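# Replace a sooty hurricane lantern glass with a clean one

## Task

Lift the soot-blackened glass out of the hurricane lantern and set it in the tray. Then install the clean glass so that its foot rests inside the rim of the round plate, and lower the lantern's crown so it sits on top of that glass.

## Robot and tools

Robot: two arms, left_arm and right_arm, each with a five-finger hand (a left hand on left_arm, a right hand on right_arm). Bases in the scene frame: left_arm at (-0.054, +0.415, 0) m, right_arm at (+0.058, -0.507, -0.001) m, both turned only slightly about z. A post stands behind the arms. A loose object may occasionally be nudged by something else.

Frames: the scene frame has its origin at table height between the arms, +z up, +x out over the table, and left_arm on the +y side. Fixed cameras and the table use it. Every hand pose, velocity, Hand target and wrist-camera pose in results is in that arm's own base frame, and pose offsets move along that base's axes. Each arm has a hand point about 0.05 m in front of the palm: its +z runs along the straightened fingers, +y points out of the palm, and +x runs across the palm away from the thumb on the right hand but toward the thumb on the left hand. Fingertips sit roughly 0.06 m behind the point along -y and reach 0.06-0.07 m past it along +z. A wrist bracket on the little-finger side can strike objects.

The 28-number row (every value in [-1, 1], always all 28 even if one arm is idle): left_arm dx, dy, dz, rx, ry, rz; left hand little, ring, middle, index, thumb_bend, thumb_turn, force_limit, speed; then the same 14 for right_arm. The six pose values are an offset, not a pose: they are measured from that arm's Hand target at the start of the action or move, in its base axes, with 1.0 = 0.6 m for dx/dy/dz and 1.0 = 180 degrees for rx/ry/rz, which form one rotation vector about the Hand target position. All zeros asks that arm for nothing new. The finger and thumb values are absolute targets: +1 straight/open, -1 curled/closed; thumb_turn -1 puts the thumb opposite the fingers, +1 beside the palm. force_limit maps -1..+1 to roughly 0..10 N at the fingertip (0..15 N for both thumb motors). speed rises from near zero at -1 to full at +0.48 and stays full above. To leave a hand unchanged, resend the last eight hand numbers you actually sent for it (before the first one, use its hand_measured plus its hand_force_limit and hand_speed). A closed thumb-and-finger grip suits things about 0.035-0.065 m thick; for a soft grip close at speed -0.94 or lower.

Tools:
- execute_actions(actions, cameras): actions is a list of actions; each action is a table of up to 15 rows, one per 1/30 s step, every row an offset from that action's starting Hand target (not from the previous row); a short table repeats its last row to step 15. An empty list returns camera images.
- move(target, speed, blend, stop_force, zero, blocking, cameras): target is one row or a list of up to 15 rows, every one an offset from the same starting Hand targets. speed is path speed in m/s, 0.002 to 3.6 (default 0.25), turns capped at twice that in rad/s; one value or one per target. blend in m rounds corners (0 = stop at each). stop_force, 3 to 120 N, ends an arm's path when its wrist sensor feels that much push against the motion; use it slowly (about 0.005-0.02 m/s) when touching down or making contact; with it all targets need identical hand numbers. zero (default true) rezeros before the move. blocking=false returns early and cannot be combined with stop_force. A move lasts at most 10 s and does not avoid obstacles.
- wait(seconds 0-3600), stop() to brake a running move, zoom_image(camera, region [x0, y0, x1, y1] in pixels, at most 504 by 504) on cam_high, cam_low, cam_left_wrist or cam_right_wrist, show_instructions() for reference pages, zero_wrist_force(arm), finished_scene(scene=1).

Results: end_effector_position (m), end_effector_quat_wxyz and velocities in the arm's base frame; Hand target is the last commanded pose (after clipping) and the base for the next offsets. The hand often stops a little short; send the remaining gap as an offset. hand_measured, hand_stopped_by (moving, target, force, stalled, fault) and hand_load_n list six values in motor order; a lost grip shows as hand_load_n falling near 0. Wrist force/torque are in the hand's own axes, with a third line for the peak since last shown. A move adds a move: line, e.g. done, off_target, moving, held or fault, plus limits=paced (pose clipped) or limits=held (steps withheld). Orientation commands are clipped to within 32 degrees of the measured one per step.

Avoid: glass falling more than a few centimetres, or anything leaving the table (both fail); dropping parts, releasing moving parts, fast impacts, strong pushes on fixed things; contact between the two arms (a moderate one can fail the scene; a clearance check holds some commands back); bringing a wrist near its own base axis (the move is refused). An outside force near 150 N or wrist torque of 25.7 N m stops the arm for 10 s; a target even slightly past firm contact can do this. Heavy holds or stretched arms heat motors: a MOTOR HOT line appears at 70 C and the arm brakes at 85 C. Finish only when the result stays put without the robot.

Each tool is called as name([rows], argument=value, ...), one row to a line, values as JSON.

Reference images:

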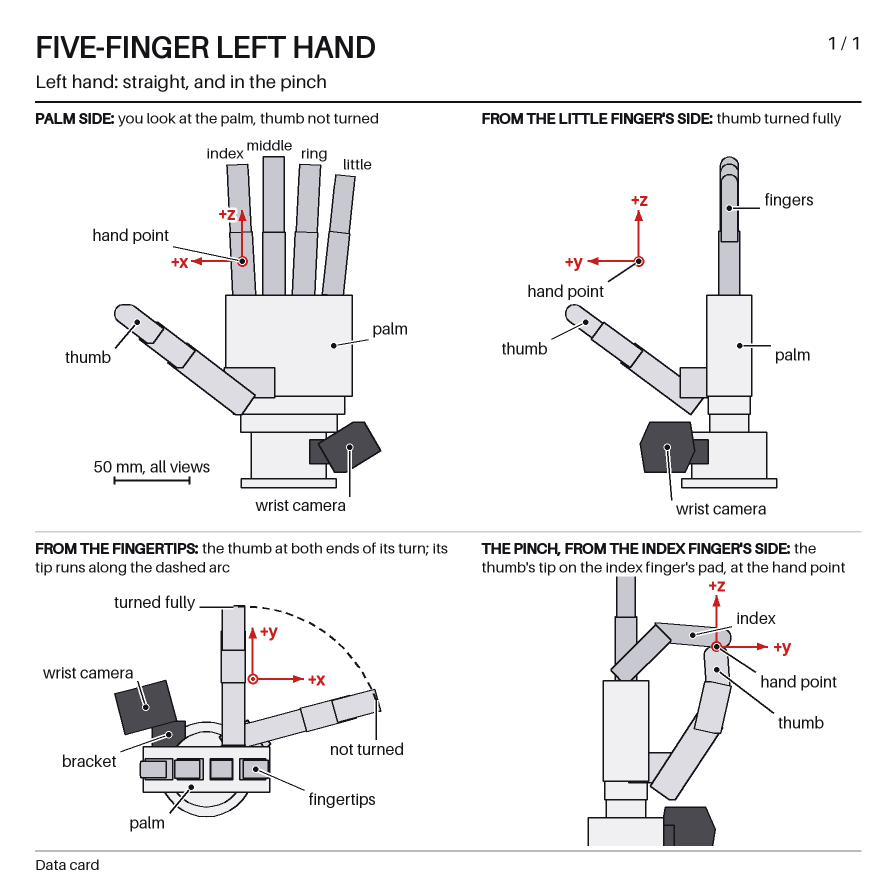

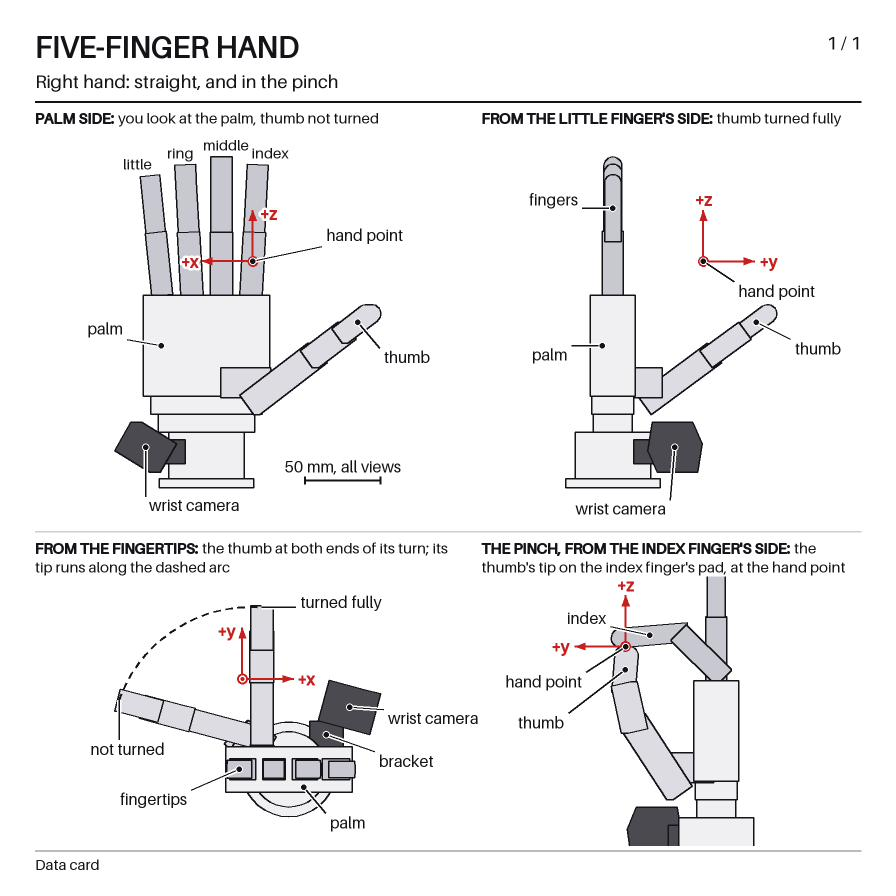

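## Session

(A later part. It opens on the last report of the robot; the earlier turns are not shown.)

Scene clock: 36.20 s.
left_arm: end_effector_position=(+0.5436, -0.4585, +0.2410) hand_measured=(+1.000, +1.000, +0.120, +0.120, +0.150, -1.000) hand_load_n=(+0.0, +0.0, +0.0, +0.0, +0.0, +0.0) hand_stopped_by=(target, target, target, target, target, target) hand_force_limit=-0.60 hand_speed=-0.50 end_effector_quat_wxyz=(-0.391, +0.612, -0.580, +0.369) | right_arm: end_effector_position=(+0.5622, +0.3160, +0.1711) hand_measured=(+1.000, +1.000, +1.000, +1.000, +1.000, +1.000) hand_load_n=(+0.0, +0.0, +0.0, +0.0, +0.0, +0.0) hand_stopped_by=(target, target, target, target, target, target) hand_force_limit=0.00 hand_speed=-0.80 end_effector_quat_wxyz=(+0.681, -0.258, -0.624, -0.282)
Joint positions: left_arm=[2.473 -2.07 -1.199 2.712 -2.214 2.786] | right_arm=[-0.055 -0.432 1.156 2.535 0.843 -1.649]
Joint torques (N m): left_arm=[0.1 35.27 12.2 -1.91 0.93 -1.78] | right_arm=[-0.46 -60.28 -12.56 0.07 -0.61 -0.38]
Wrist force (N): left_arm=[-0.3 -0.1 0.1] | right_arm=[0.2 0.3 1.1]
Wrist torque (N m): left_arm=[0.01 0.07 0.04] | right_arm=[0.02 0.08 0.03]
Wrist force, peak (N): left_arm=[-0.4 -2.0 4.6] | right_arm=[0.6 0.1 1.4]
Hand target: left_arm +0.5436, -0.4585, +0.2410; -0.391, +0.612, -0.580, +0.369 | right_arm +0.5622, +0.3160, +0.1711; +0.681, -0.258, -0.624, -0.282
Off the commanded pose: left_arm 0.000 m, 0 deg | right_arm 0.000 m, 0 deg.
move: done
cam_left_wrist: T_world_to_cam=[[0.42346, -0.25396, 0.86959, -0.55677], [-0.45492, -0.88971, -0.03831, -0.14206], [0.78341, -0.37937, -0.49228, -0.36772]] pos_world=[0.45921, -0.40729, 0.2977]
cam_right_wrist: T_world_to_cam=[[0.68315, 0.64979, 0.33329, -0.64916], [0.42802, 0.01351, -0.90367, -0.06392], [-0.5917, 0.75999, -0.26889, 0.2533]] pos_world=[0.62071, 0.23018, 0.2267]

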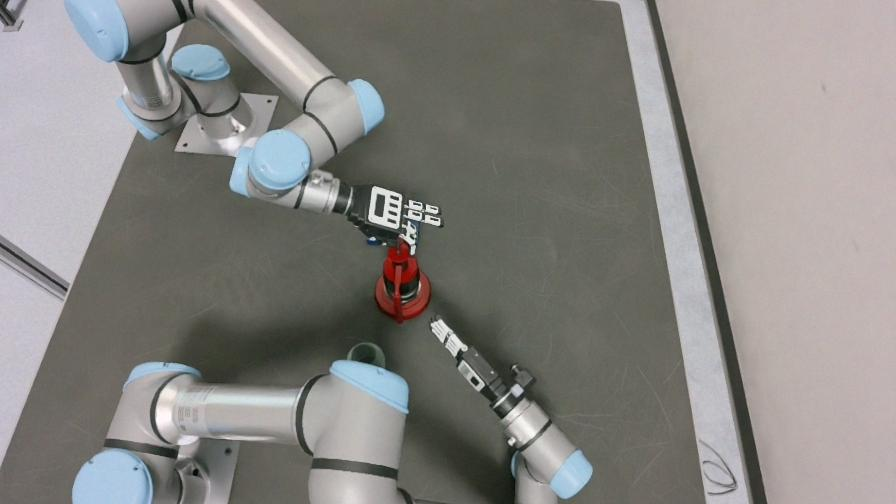

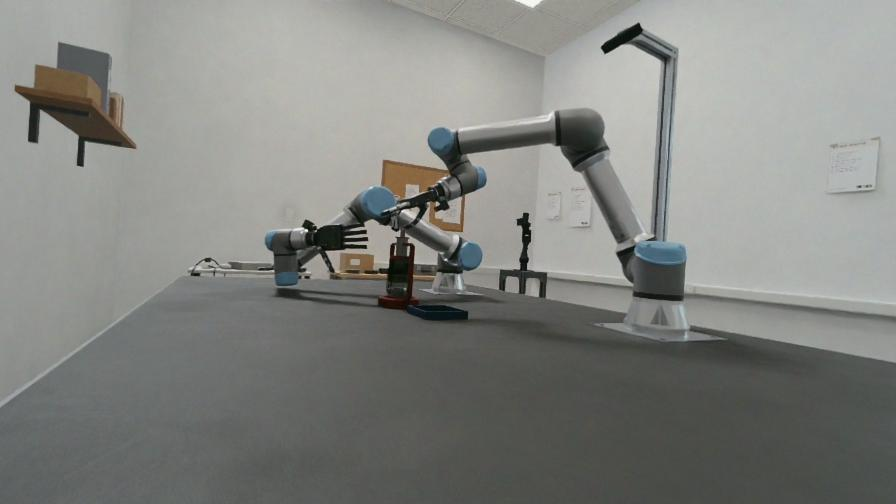

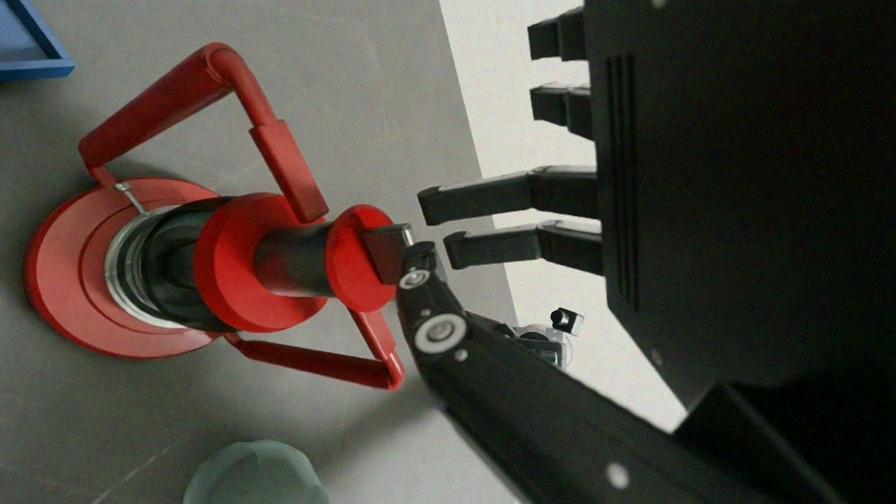

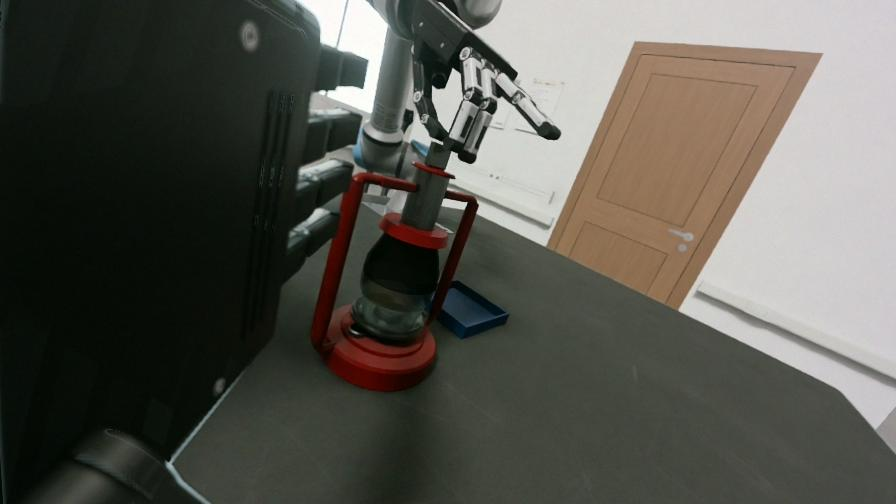

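move([
  [-0.0067, 0, 0, 0, 0, 0, 1, 1, 0.12, 0.12, 0.15, -1, -0.6, -0.5, 0, 0, 0, 0, 0, 0, 1, 1, 1, 1, 1, 1, 0, -0.8],
  [-0.0067, 0, -0.0225, 0, 0, 0, 1, 1, 0.12, 0.12, 0.15, -1, -0.6, -0.5, 0, 0, 0, 0, 0, 0, 1, 1, 1, 1, 1, 1, 0, -0.8],
  [-0.0067, 0, -0.0225, 0, 0, 0, 1, 1, -0.03, -0.03, 0.15, -1, -0.6, -0.5, 0, 0, 0, 0, 0, 0, 1, 1, 1, 1, 1, 1, 0, -0.8],
], speed=0.04, cameras=["all"])

zoom_image(camera="cam_low", region=[370, 200, 430, 260])

zoom_image(camera="cam_right_wrist", region=[360, 60, 520, 220])

Scene clock: 38.40 s.
left_arm: end_effector_position=(+0.5396, -0.4585, +0.2275) hand_measured=(+1.000, +1.000, +0.080, -0.030, +0.150, -1.000) hand_load_n=(+0.0, +0.0, +2.5, +0.0, +0.0, +0.0) hand_stopped_by=(target, target, force, target, target, target) hand_force_limit=-0.60 hand_speed=-0.50 end_effector_quat_wxyz=(-0.391, +0.612, -0.580, +0.369) | right_arm: end_effector_position=(+0.5622, +0.3160, +0.1711) hand_measured=(+1.000, +1.000, +1.000, +1.000, +1.000, +1.000) hand_load_n=(+0.0, +0.0, +0.0, +0.0, +0.0, +0.0) hand_stopped_by=(target, target, target, target, target, target) hand_force_limit=0.00 hand_speed=-0.80 end_effector_quat_wxyz=(+0.681, -0.258, -0.624, -0.282)
Joint positions: left_arm=[2.469 -2.069 -1.236 2.745 -2.218 2.783] | right_arm=[-0.055 -0.432 1.156 2.535 0.843 -1.649]
Joint torques (N m): left_arm=[4.98 47.17 29.28 -2.38 1.25 1.44] | right_arm=[-0.93 -60 -12.75 0.04 -0.51 -0.11]
Wrist force (N): left_arm=[0.3 -4.1 0.3] | right_arm=[0.3 -0.1 1.3]
Wrist torque (N m): left_arm=[0.15 0.09 0.18] | right_arm=[-0.05 0.07 0.02]
Wrist force, peak (N): left_arm=[-0.7 -7.1 -3.3] | right_arm=[0.8 -0.1 1.2]
Hand target: left_arm +0.5396, -0.4585, +0.2275; -0.391, +0.612, -0.580, +0.369 | right_arm +0.5622, +0.3160, +0.1711; +0.681, -0.258, -0.624, -0.282
Off the commanded pose: left_arm 0.000 m, 0 deg | right_arm 0.000 m, 0 deg.
move: done
cam_left_wrist: T_world_to_cam=[[0.42347, -0.25397, 0.86958, -0.54335], [-0.45485, -0.88974, -0.03835, -0.14443], [0.78344, -0.37929, -0.4923, -0.3712]] pos_world=[0.45521, -0.40729, 0.2842]
cam_right_wrist: T_world_to_cam=[[0.68315, 0.64979, 0.33329, -0.64916], [0.42802, 0.01351, -0.90367, -0.06392], [-0.5917, 0.75999, -0.26889, 0.2533]] pos_world=[0.62071, 0.23018, 0.2267]

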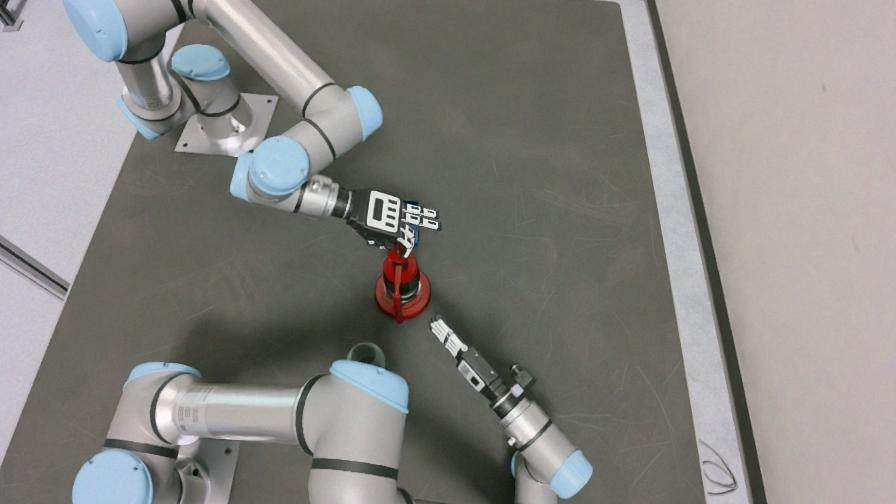

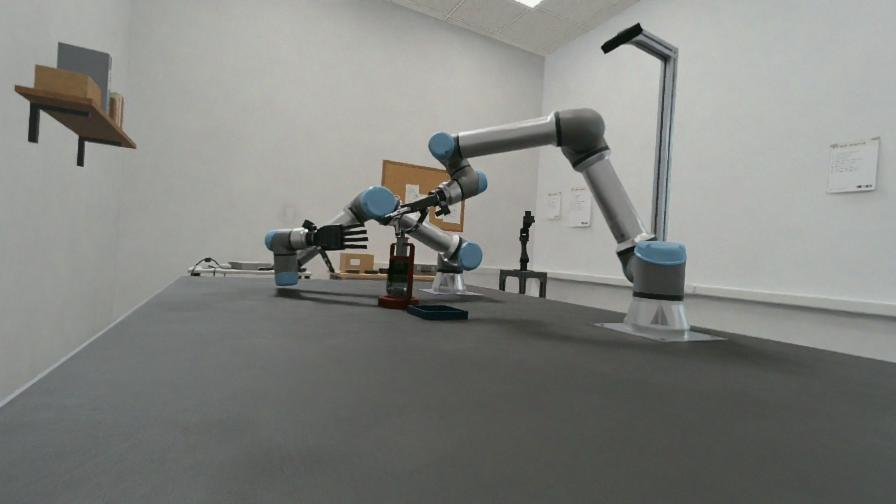

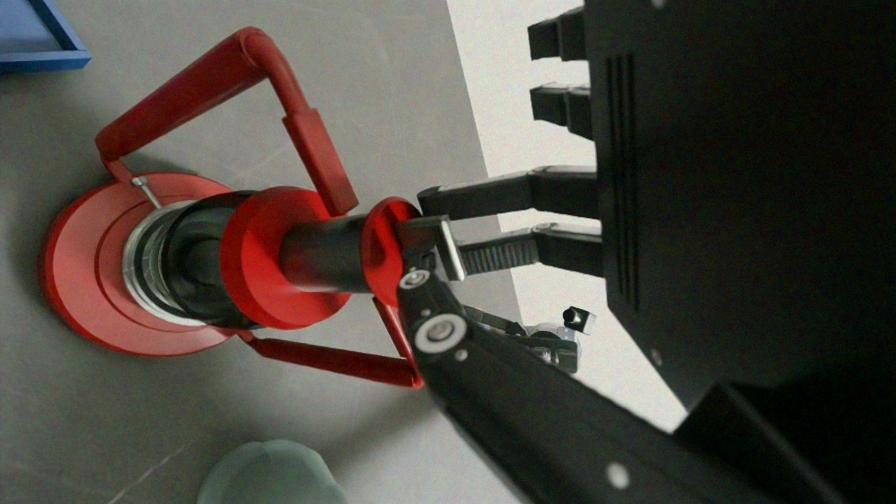

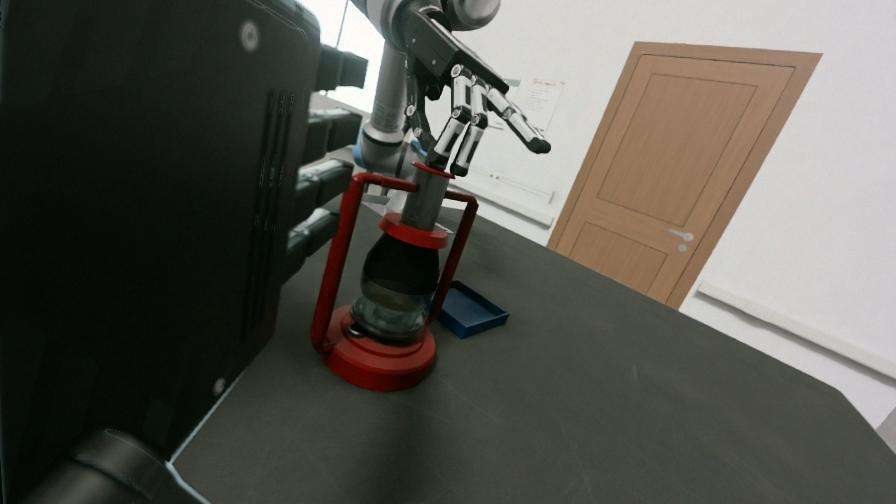

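Scaled by 8.400 from the camera's image (finer frame: 1280x720).

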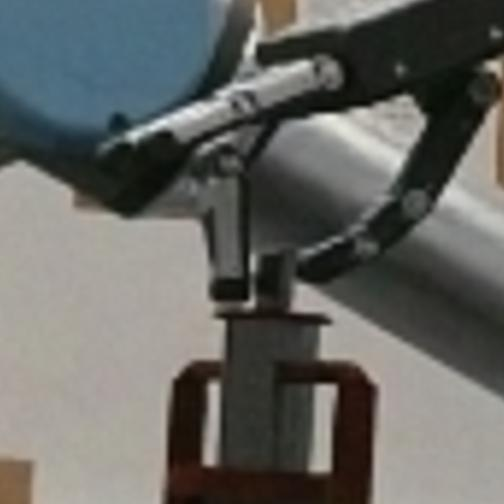

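Scaled by 3.150 from the camera's image (finer frame: 1280x720).

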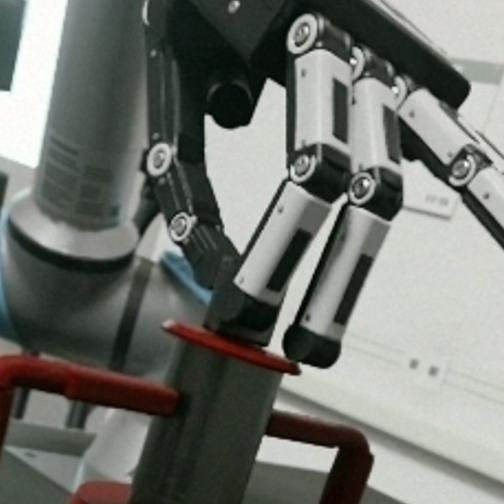

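move([
  [0, 0, 0, 0, 0, 0, 1, 1, 0.3, 0.3, 0.38, -1, -0.6, -0.5, 0, 0, 0, 0, 0, 0, 1, 1, 1, 1, 1, 1, 0, -0.8],
  [0, 0, 0.0267, 0, 0, 0, 1, 1, 0.3, 0.3, 0.38, -1, -0.6, -0.5, 0, 0, 0, 0, 0, 0, 1, 1, 1, 1, 1, 1, 0, -0.8],
  [0.0157, 0, 0.0267, 0, 0, 0, 1, 1, -0.2, -0.12, 0.38, -1, -0.6, -0.5, 0, 0, 0, 0, 0, 0, 1, 1, 1, 1, 1, 1, 0, -0.8],
], speed=0.04, cameras=["all"])

zoom_image(camera="cam_low", region=[370, 200, 430, 260])

zoom_image(camera="cam_right_wrist", region=[360, 60, 520, 220])

Scene clock: 41.60 s.
left_arm: end_effector_position=(+0.5490, -0.4585, +0.2435) hand_measured=(+1.000, +1.000, -0.196, -0.120, +0.380, -1.000) hand_load_n=(+0.0, +0.0, +2.5, +0.0, +0.0, +0.0) hand_stopped_by=(target, target, force, target, target, target) hand_force_limit=-0.60 hand_speed=-0.50 end_effector_quat_wxyz=(-0.391, +0.612, -0.580, +0.369) | right_arm: end_effector_position=(+0.5622, +0.3160, +0.1711) hand_measured=(+1.000, +1.000, +1.000, +1.000, +1.000, +1.000) hand_load_n=(+0.0, +0.0, +0.0, +0.0, +0.0, +0.0) hand_stopped_by=(target, target, target, target, target, target) hand_force_limit=0.00 hand_speed=-0.80 end_effector_quat_wxyz=(+0.681, -0.258, -0.624, -0.282)
Joint positions: left_arm=[2.479 -2.077 -1.181 2.704 -2.209 2.79] | right_arm=[-0.055 -0.432 1.156 2.535 0.843 -1.649]
Joint torques (N m): left_arm=[-6.24 50.81 11.64 0.47 -1.26 -1.81] | right_arm=[-2.01 -60.39 -12.9 0.05 -0.52 0.36]
Wrist force (N): left_arm=[-0.7 -1.6 2.2] | right_arm=[0.4 0.0 1.4]
Wrist torque (N m): left_arm=[-0.06 0.16 0.03] | right_arm=[-0.04 0.05 0.03]
Wrist force, peak (N): left_arm=[0.4 -4.5 0.4] | right_arm=[0.9 0.0 1.3]
Hand target: left_arm +0.5490, -0.4585, +0.2435; -0.391, +0.612, -0.580, +0.369 | right_arm +0.5622, +0.3160, +0.1711; +0.681, -0.258, -0.624, -0.282
Off the commanded pose: left_arm 0.000 m, 0 deg | right_arm 0.000 m, 0 deg.
move: done
cam_left_wrist: T_world_to_cam=[[0.42339, -0.25393, 0.86963, -0.5612], [-0.45492, -0.88971, -0.03831, -0.13951], [0.78345, -0.37939, -0.49221, -0.37077]] pos_world=[0.46462, -0.40729, 0.3002]
cam_right_wrist: T_world_to_cam=[[0.68315, 0.64979, 0.33329, -0.64916], [0.42802, 0.01351, -0.90367, -0.06392], [-0.5917, 0.75999, -0.26889, 0.2533]] pos_world=[0.62071, 0.23018, 0.2267]

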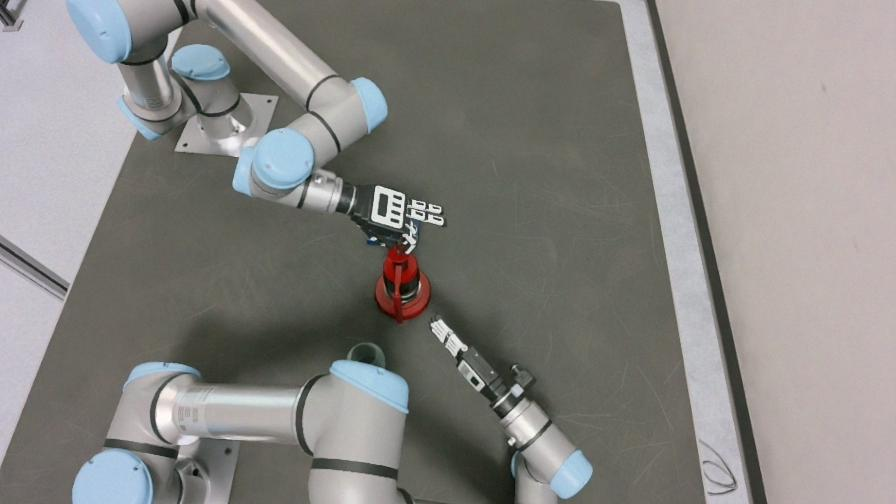

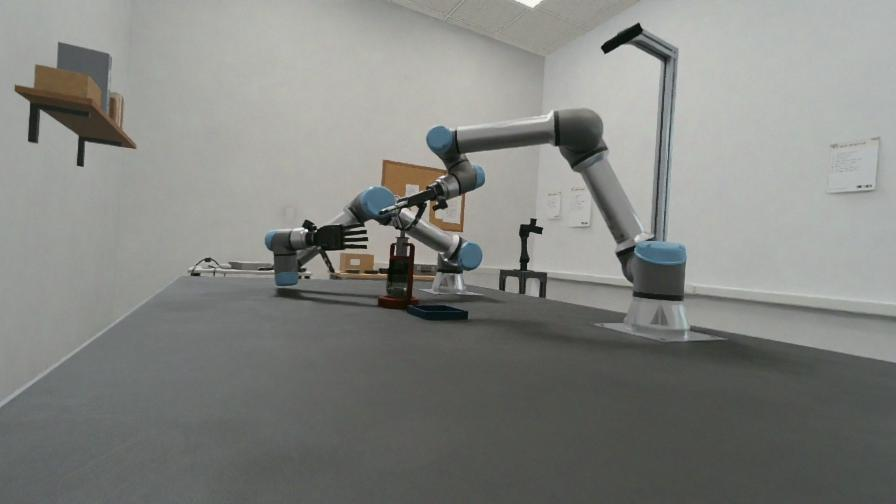

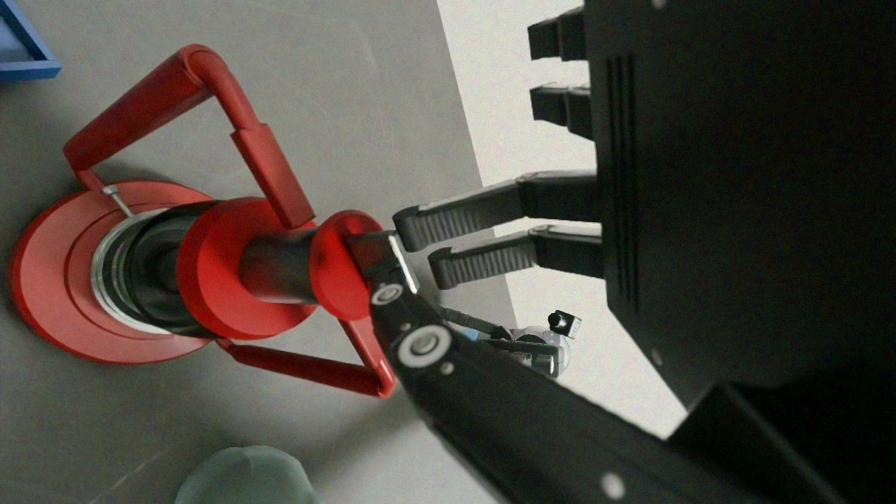

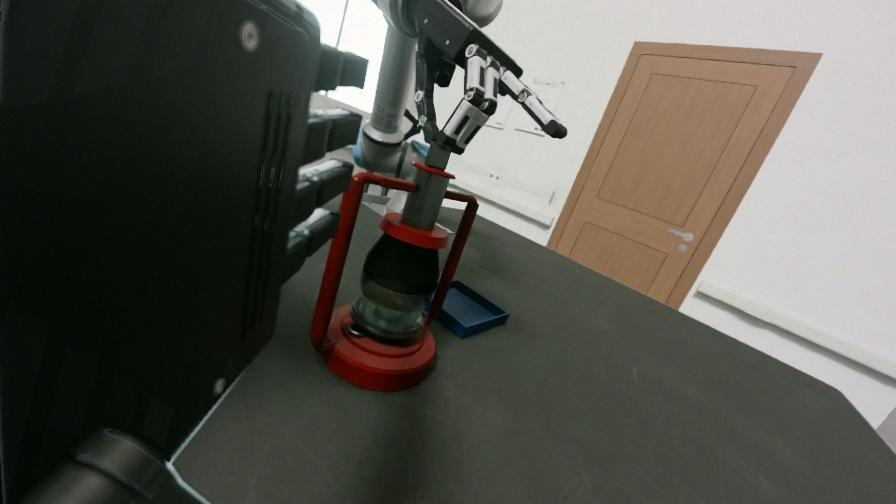

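Scaled by 8.400 from the camera's image (finer frame: 1280x720).

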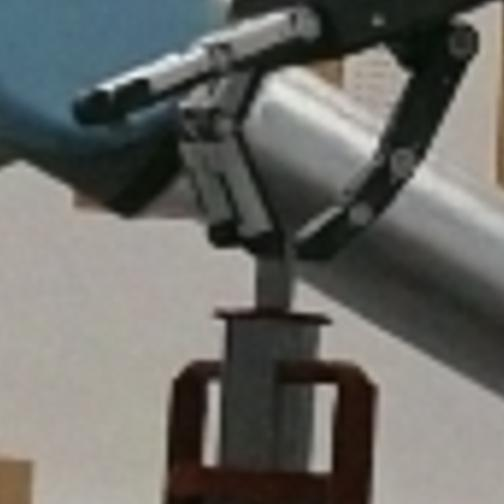

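Scaled by 3.150 from the camera's image (finer frame: 1280x720).

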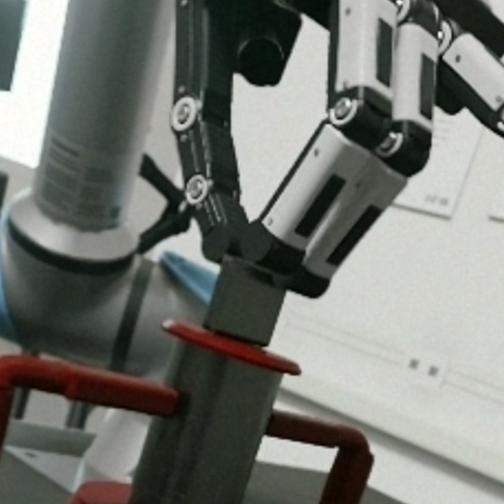

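move([
  [0, 0, 0, 0, 0, 0, 1, 1, -0.06, -0.12, 0.38, -1, -0.6, -0.5, 0, 0, 0, 0, 0, 0, 1, 1, 1, 1, 1, 1, 0, -0.8],
  [0, 0, -0.025, 0, 0, 0, 1, 1, -0.06, -0.12, 0.38, -1, -0.6, -0.5, 0, 0, 0, 0, 0, 0, 1, 1, 1, 1, 1, 1, 0, -0.8],
], speed=0.04, cameras=["all"])

zoom_image(camera="cam_low", region=[370, 200, 430, 260])

zoom_image(camera="cam_right_wrist", region=[360, 60, 520, 220])

zoom_image(camera="cam_left_wrist", region=[330, 130, 600, 400])

Scene clock: 43.67 s.
left_arm: end_effector_position=(+0.5490, -0.4585, +0.2283) hand_measured=(+1.000, +1.000, -0.060, -0.120, +0.380, -1.000) hand_load_n=(+0.0, +0.0, +0.0, +0.0, +0.0, +0.0) hand_stopped_by=(target, target, target, target, target, target) hand_force_limit=-0.60 hand_speed=-0.50 end_effector_quat_wxyz=(-0.391, +0.612, -0.580, +0.369) end_effector_velocity=(+0.000, +0.000, +0.002) end_effector_angular_velocity=(+0.000, +0.000, +0.001) | right_arm: end_effector_position=(+0.5622, +0.3160, +0.1711) hand_measured=(+1.000, +1.000, +1.000, +1.000, +1.000, +1.000) hand_load_n=(+0.0, +0.0, +0.0, +0.0, +0.0, +0.0) hand_stopped_by=(target, target, target, target, target, target) hand_force_limit=0.00 hand_speed=-0.80 end_effector_quat_wxyz=(+0.681, -0.258, -0.624, -0.282)
Joint positions: left_arm=[2.479 -2.082 -1.212 2.74 -2.209 2.79] | right_arm=[-0.055 -0.432 1.156 2.535 0.843 -1.649]
Joint velocities: left_arm=[0 0 0.004 -0.005 0 -0.001] | right_arm=[within noise]
Joint torques (N m): left_arm=[-5.07 48.66 31.27 -2.19 0.78 0.24] | right_arm=[-2.48 -59.92 -12.63 0.07 -0.55 0.65]
Wrist force (N): left_arm=[-0.2 0.3 -0.1] | right_arm=[0.4 -0.1 1.1]
Wrist torque (N m): left_arm=[0.12 0.05 0.01] | right_arm=[-0.03 0.04 0.03]
Wrist force, peak (N): left_arm=[-0.8 -1.6 2.4] | right_arm=[0.6 0.3 1.3]
Hand target: left_arm +0.5490, -0.4585, +0.2285; -0.391, +0.612, -0.580, +0.369 | right_arm +0.5622, +0.3160, +0.1711; +0.681, -0.258, -0.624, -0.282
Off the commanded pose: left_arm 0.000 m, 0 deg | right_arm 0.000 m, 0 deg.
move: done
cam_left_wrist: T_world_to_cam=[[0.42358, -0.25402, 0.86951, -0.54807], [-0.45489, -0.88972, -0.03833, -0.1401], [0.78336, -0.3793, -0.49242, -0.37811]] pos_world=[0.46462, -0.40729, 0.285]
cam_right_wrist: T_world_to_cam=[[0.68315, 0.64979, 0.33329, -0.64916], [0.42802, 0.01351, -0.90367, -0.06392], [-0.5917, 0.75999, -0.26889, 0.2533]] pos_world=[0.62071, 0.23018, 0.2267]

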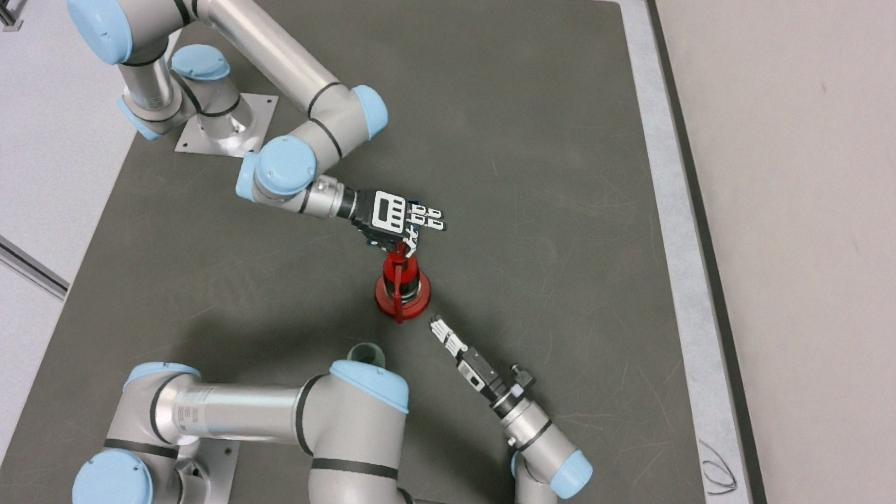

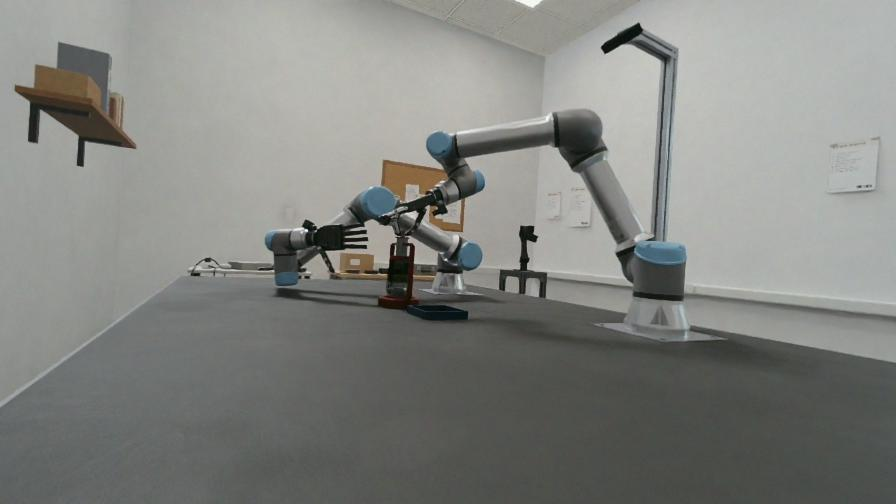

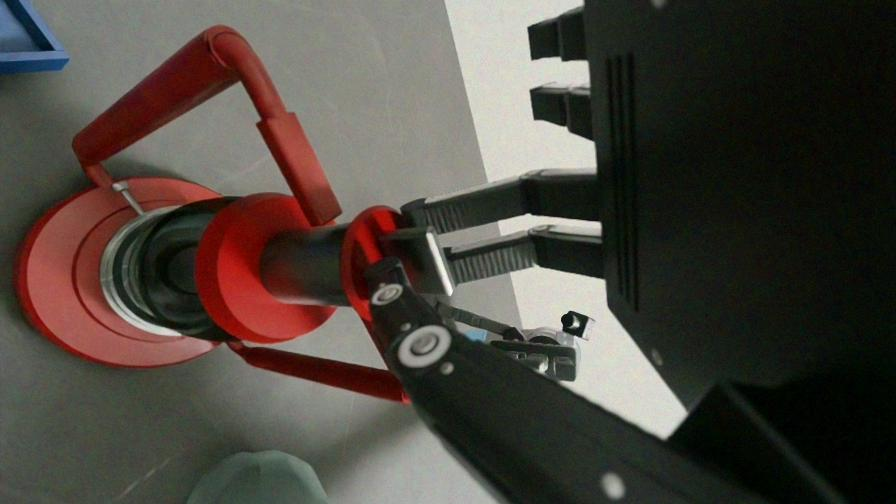

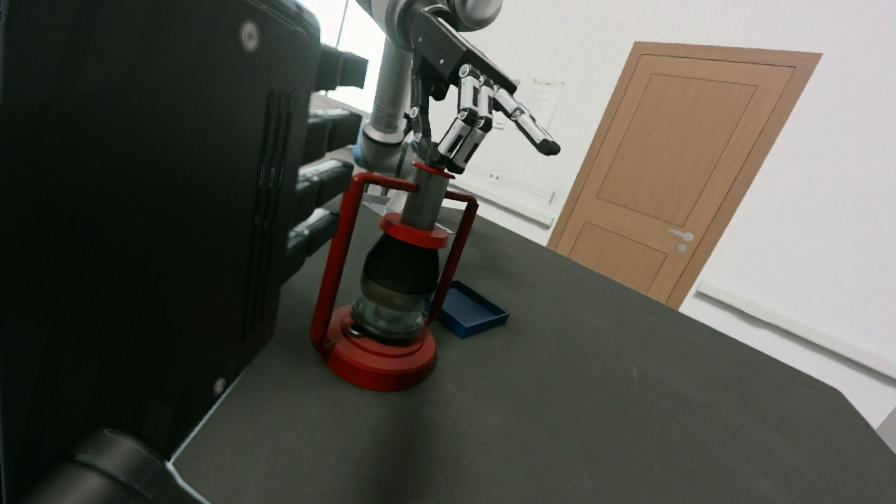

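Scaled by 8.400 from the camera's image (finer frame: 1280x720).

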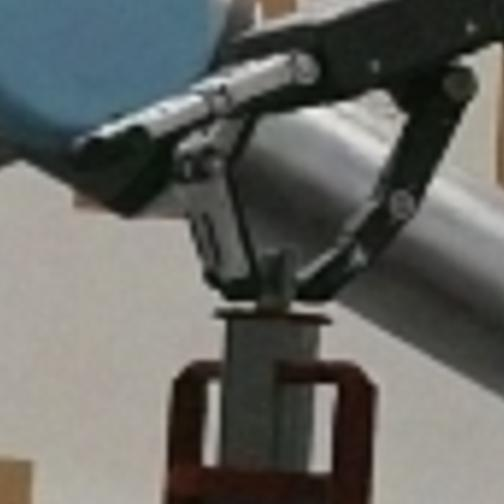

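Scaled by 3.150 from the camera's image (finer frame: 1280x720).

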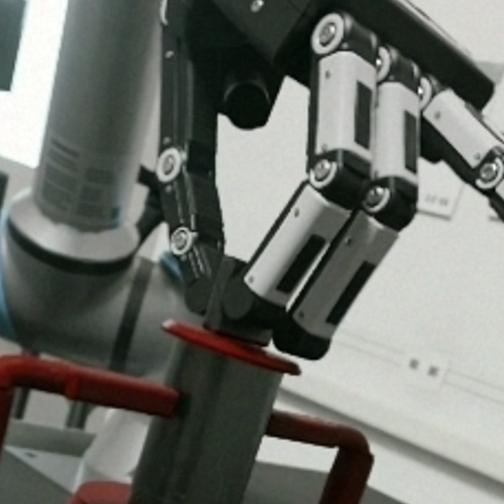

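Scaled by 1.867 from the camera's image (finer frame: 1280x720).

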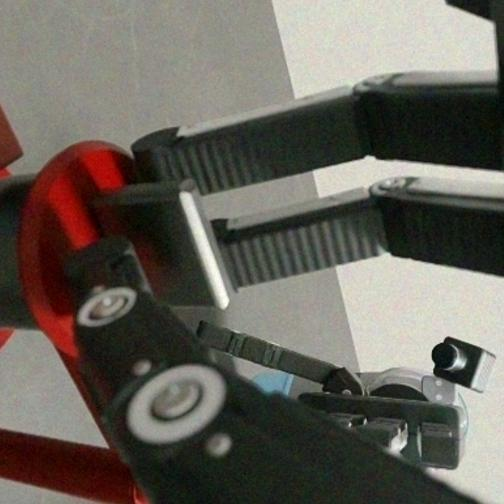

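move(target=[0, 0, 0, 0, 0, 0, 1, 1, -0.4, -0.4, -0.05, -1, -0.8, -0.94, 0, 0, 0, 0, 0, 0, 1, 1, 1, 1, 1, 1, 0, -0.8], cameras=["cam_left_wrist", "cam_right_wrist", "cam_low"])

zoom_image(camera="cam_low", region=[370, 200, 430, 260])

Scene clock: 45.63 s.
left_arm: end_effector_position=(+0.5490, -0.4585, +0.2285) hand_measured=(+1.000, +1.000, -0.184, -0.214, +0.248, -1.000) hand_load_n=(+0.0, +0.0, +1.5, +1.5, +2.0, +0.0) hand_stopped_by=(target, target, force, force, force, target) hand_force_limit=-0.80 hand_speed=-0.94 end_effector_quat_wxyz=(-0.391, +0.612, -0.580, +0.369) | right_arm: end_effector_position=(+0.5622, +0.3160, +0.1711) hand_measured=(+1.000, +1.000, +1.000, +1.000, +1.000, +1.000) hand_load_n=(+0.0, +0.0, +0.0, +0.0, +0.0, +0.0) hand_stopped_by=(target, target, target, target, target, target) hand_force_limit=0.00 hand_speed=-0.80 end_effector_quat_wxyz=(+0.681, -0.258, -0.624, -0.282)
Joint positions: left_arm=[2.479 -2.082 -1.212 2.739 -2.209 2.79] | right_arm=[-0.055 -0.432 1.156 2.535 0.843 -1.649]
Joint torques (N m): left_arm=[-1.9 50.29 31.57 -1.04 0.95 1.22] | right_arm=[-3.52 -60.15 -12.87 0.01 -0.6 1.06]
Wrist force (N): left_arm=[-0.3 1.8 2.3] | right_arm=[0.3 0.0 1.1]
Wrist torque (N m): left_arm=[0.14 0.10 -0.02] | right_arm=[-0.02 0.05 0.02]
Wrist force, peak (N): left_arm=[-0.5 0.4 3.1] | right_arm=[0.7 0.0 1.4]
Hand target: left_arm +0.5490, -0.4585, +0.2285; -0.391, +0.612, -0.580, +0.369 | right_arm +0.5622, +0.3160, +0.1711; +0.681, -0.258, -0.624, -0.282
Off the commanded pose: left_arm 0.000 m, 0 deg | right_arm 0.000 m, 0 deg.
move: done
cam_left_wrist: T_world_to_cam=[[0.42346, -0.25396, 0.86959, -0.54819], [-0.45492, -0.88971, -0.03831, -0.14008], [0.78341, -0.37937, -0.49228, -0.3781]] pos_world=[0.46462, -0.40729, 0.2852]
cam_right_wrist: T_world_to_cam=[[0.68315, 0.64979, 0.33329, -0.64916], [0.42802, 0.01351, -0.90367, -0.06392], [-0.5917, 0.75999, -0.26889, 0.2533]] pos_world=[0.62071, 0.23018, 0.2267]
Images, in order (width x height): cam_low 896x504, cam_left_wrist 896x504, cam_right_wrist 896x504.

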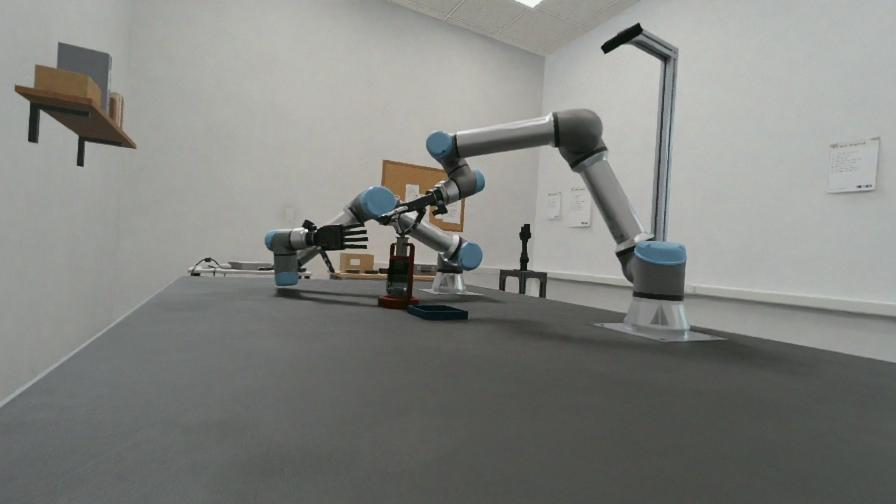

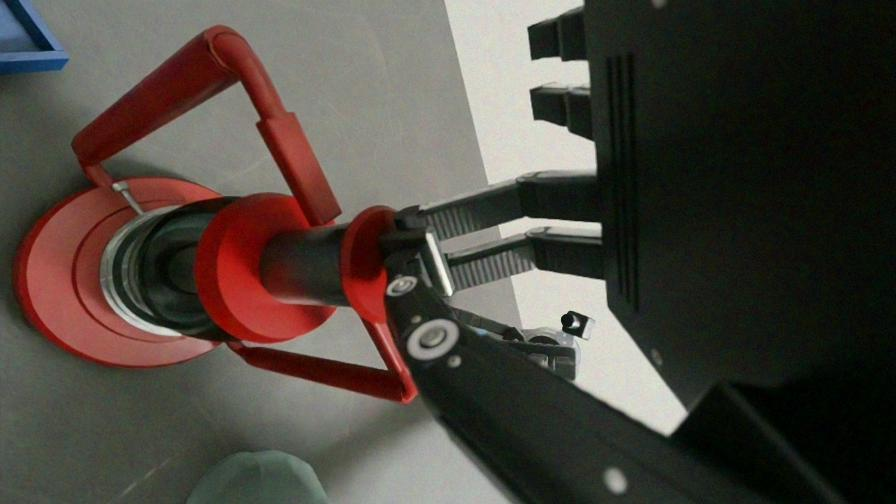

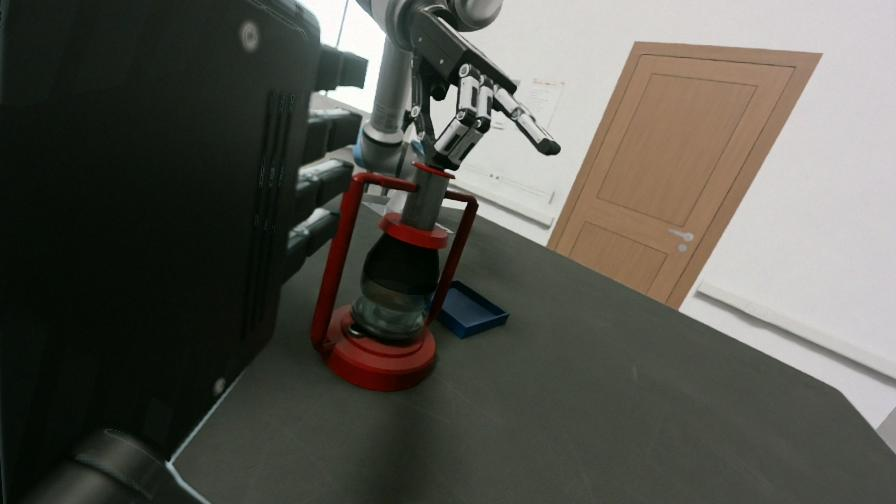

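Scaled by 8.400 from the camera's image (finer frame: 1280x720).

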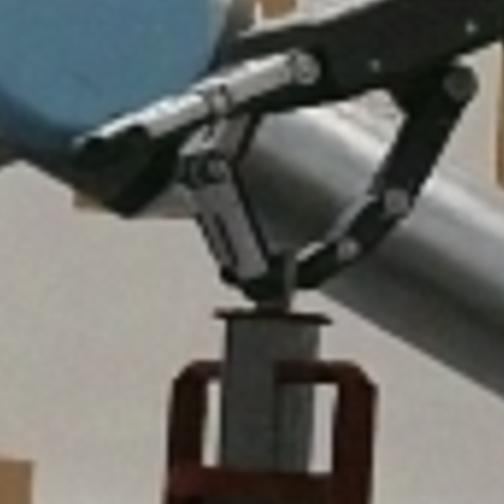

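move(target=[0, 0, 0, 0, 0, 0, 1, 1, -0.5, -0.5, -0.1, -1, 0.0, -0.92, 0, 0, 0, 0, 0, 0, 1, 1, 1, 1, 1, 1, 0, -0.8], cameras=["cam_low"])

zoom_image(camera="cam_low", region=[370, 200, 430, 320])

Scene clock: 46.37 s.
left_arm: end_effector_position=(+0.5490, -0.4585, +0.2285) hand_measured=(+1.000, +1.000, -0.204, -0.242, +0.210, -1.000) hand_load_n=(+0.0, +0.0, +5.0, +6.0, +7.5, +0.0) hand_stopped_by=(target, target, force, force, force, target) hand_force_limit=0.00 hand_speed=-0.92 end_effector_quat_wxyz=(-0.391, +0.612, -0.580, +0.369) | right_arm: end_effector_position=(+0.5622, +0.3160, +0.1711) hand_measured=(+1.000, +1.000, +1.000, +1.000, +1.000, +1.000) hand_load_n=(+0.0, +0.0, +0.0, +0.0, +0.0, +0.0) hand_stopped_by=(target, target, target, target, target, target) hand_force_limit=0.00 hand_speed=-0.80 end_effector_quat_wxyz=(+0.681, -0.258, -0.624, -0.282)
Joint positions: left_arm=[2.479 -2.082 -1.212 2.739 -2.209 2.79] | right_arm=[-0.055 -0.432 1.156 2.535 0.843 -1.649]
Joint torques (N m): left_arm=[-0.45 50.3 31.74 -0.83 0.98 1.22] | right_arm=[-3.63 -60.22 -13.11 0.01 -0.57 1.02]
Wrist force (N): left_arm=[-0.6 5.4 8.0] | right_arm=[0.7 -0.1 1.3]
Wrist torque (N m): left_arm=[0.20 0.22 -0.09] | right_arm=[-0.05 0.00 0.04]
Wrist force, peak (N): left_arm=[-0.5 5.7 7.8] | right_arm=[0.7 -0.1 1.3]
Hand target: left_arm +0.5490, -0.4585, +0.2285; -0.391, +0.612, -0.580, +0.369 | right_arm +0.5622, +0.3160, +0.1711; +0.681, -0.258, -0.624, -0.282
Off the commanded pose: left_arm 0.000 m, 0 deg | right_arm 0.000 m, 0 deg.
move: done

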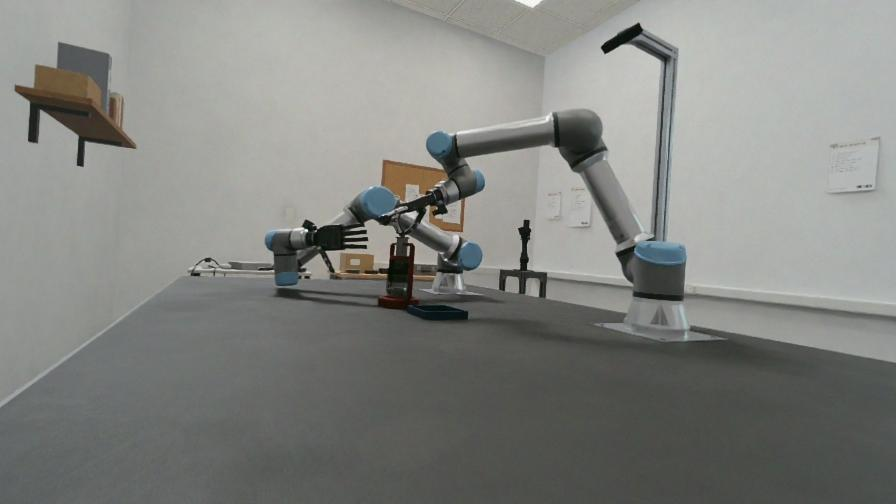

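Scaled by 4.200 from the camera's image (finer frame: 1280x720).

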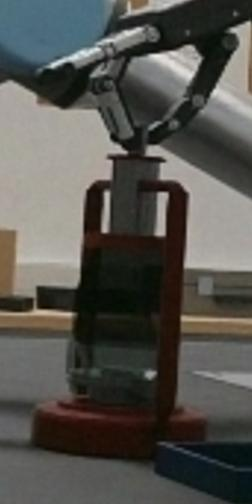

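move(target=[0.00167, 0, 0, 0, 0, 0, 1, 1, -0.5, -0.5, -0.1, -1, 0.0, -0.92, 0, 0, 0, 0, 0, 0, 1, 1, 1, 1, 1, 1, 0, -0.8], speed=0.01, cameras=[])

Scene clock: 47.03 s.
left_arm: end_effector_position=(+0.5500, -0.4586, +0.2286) hand_measured=(+1.000, +1.000, -0.204, -0.242, +0.210, -1.000) hand_load_n=(+0.0, +0.0, +3.5, +4.5, +8.5, +0.0) hand_stopped_by=(target, target, force, force, force, target) hand_force_limit=0.00 hand_speed=-0.92 end_effector_quat_wxyz=(-0.391, +0.612, -0.580, +0.369) | right_arm: end_effector_position=(+0.5622, +0.3160, +0.1711) hand_measured=(+1.000, +1.000, +1.000, +1.000, +1.000, +1.000) hand_load_n=(+0.0, +0.0, +0.0, -0.5, +0.0, +0.0) hand_stopped_by=(target, target, target, target, target, target) hand_force_limit=0.00 hand_speed=-0.80 end_effector_quat_wxyz=(+0.681, -0.258, -0.624, -0.282)
Joint positions: left_arm=[2.481 -2.083 -1.209 2.739 -2.208 2.791] | right_arm=[-0.055 -0.432 1.156 2.535 0.843 -1.649]
Joint torques (N m): left_arm=[7.21 37.31 19.34 1.4 -1.27 -0.25] | right_arm=[-3.58 -60.54 -12.31 0.07 -0.56 1.11]
Wrist force (N): left_arm=[-1.3 3.5 -8.2] | right_arm=[0.8 0.2 1.4]
Wrist torque (N m): left_arm=[0.22 -0.12 -0.06] | right_arm=[0.00 -0.02 0.05]
Wrist force, peak (N): left_arm=[-0.6 5.6 7.9] | right_arm=[0.8 0.2 1.4]
Hand target: left_arm +0.5500, -0.4585, +0.2285; -0.391, +0.612, -0.580, +0.369 | right_arm +0.5622, +0.3160, +0.1711; +0.681, -0.258, -0.624, -0.282
Off the commanded pose: left_arm 0.000 m, 0 deg | right_arm 0.000 m, 0 deg.
move: done


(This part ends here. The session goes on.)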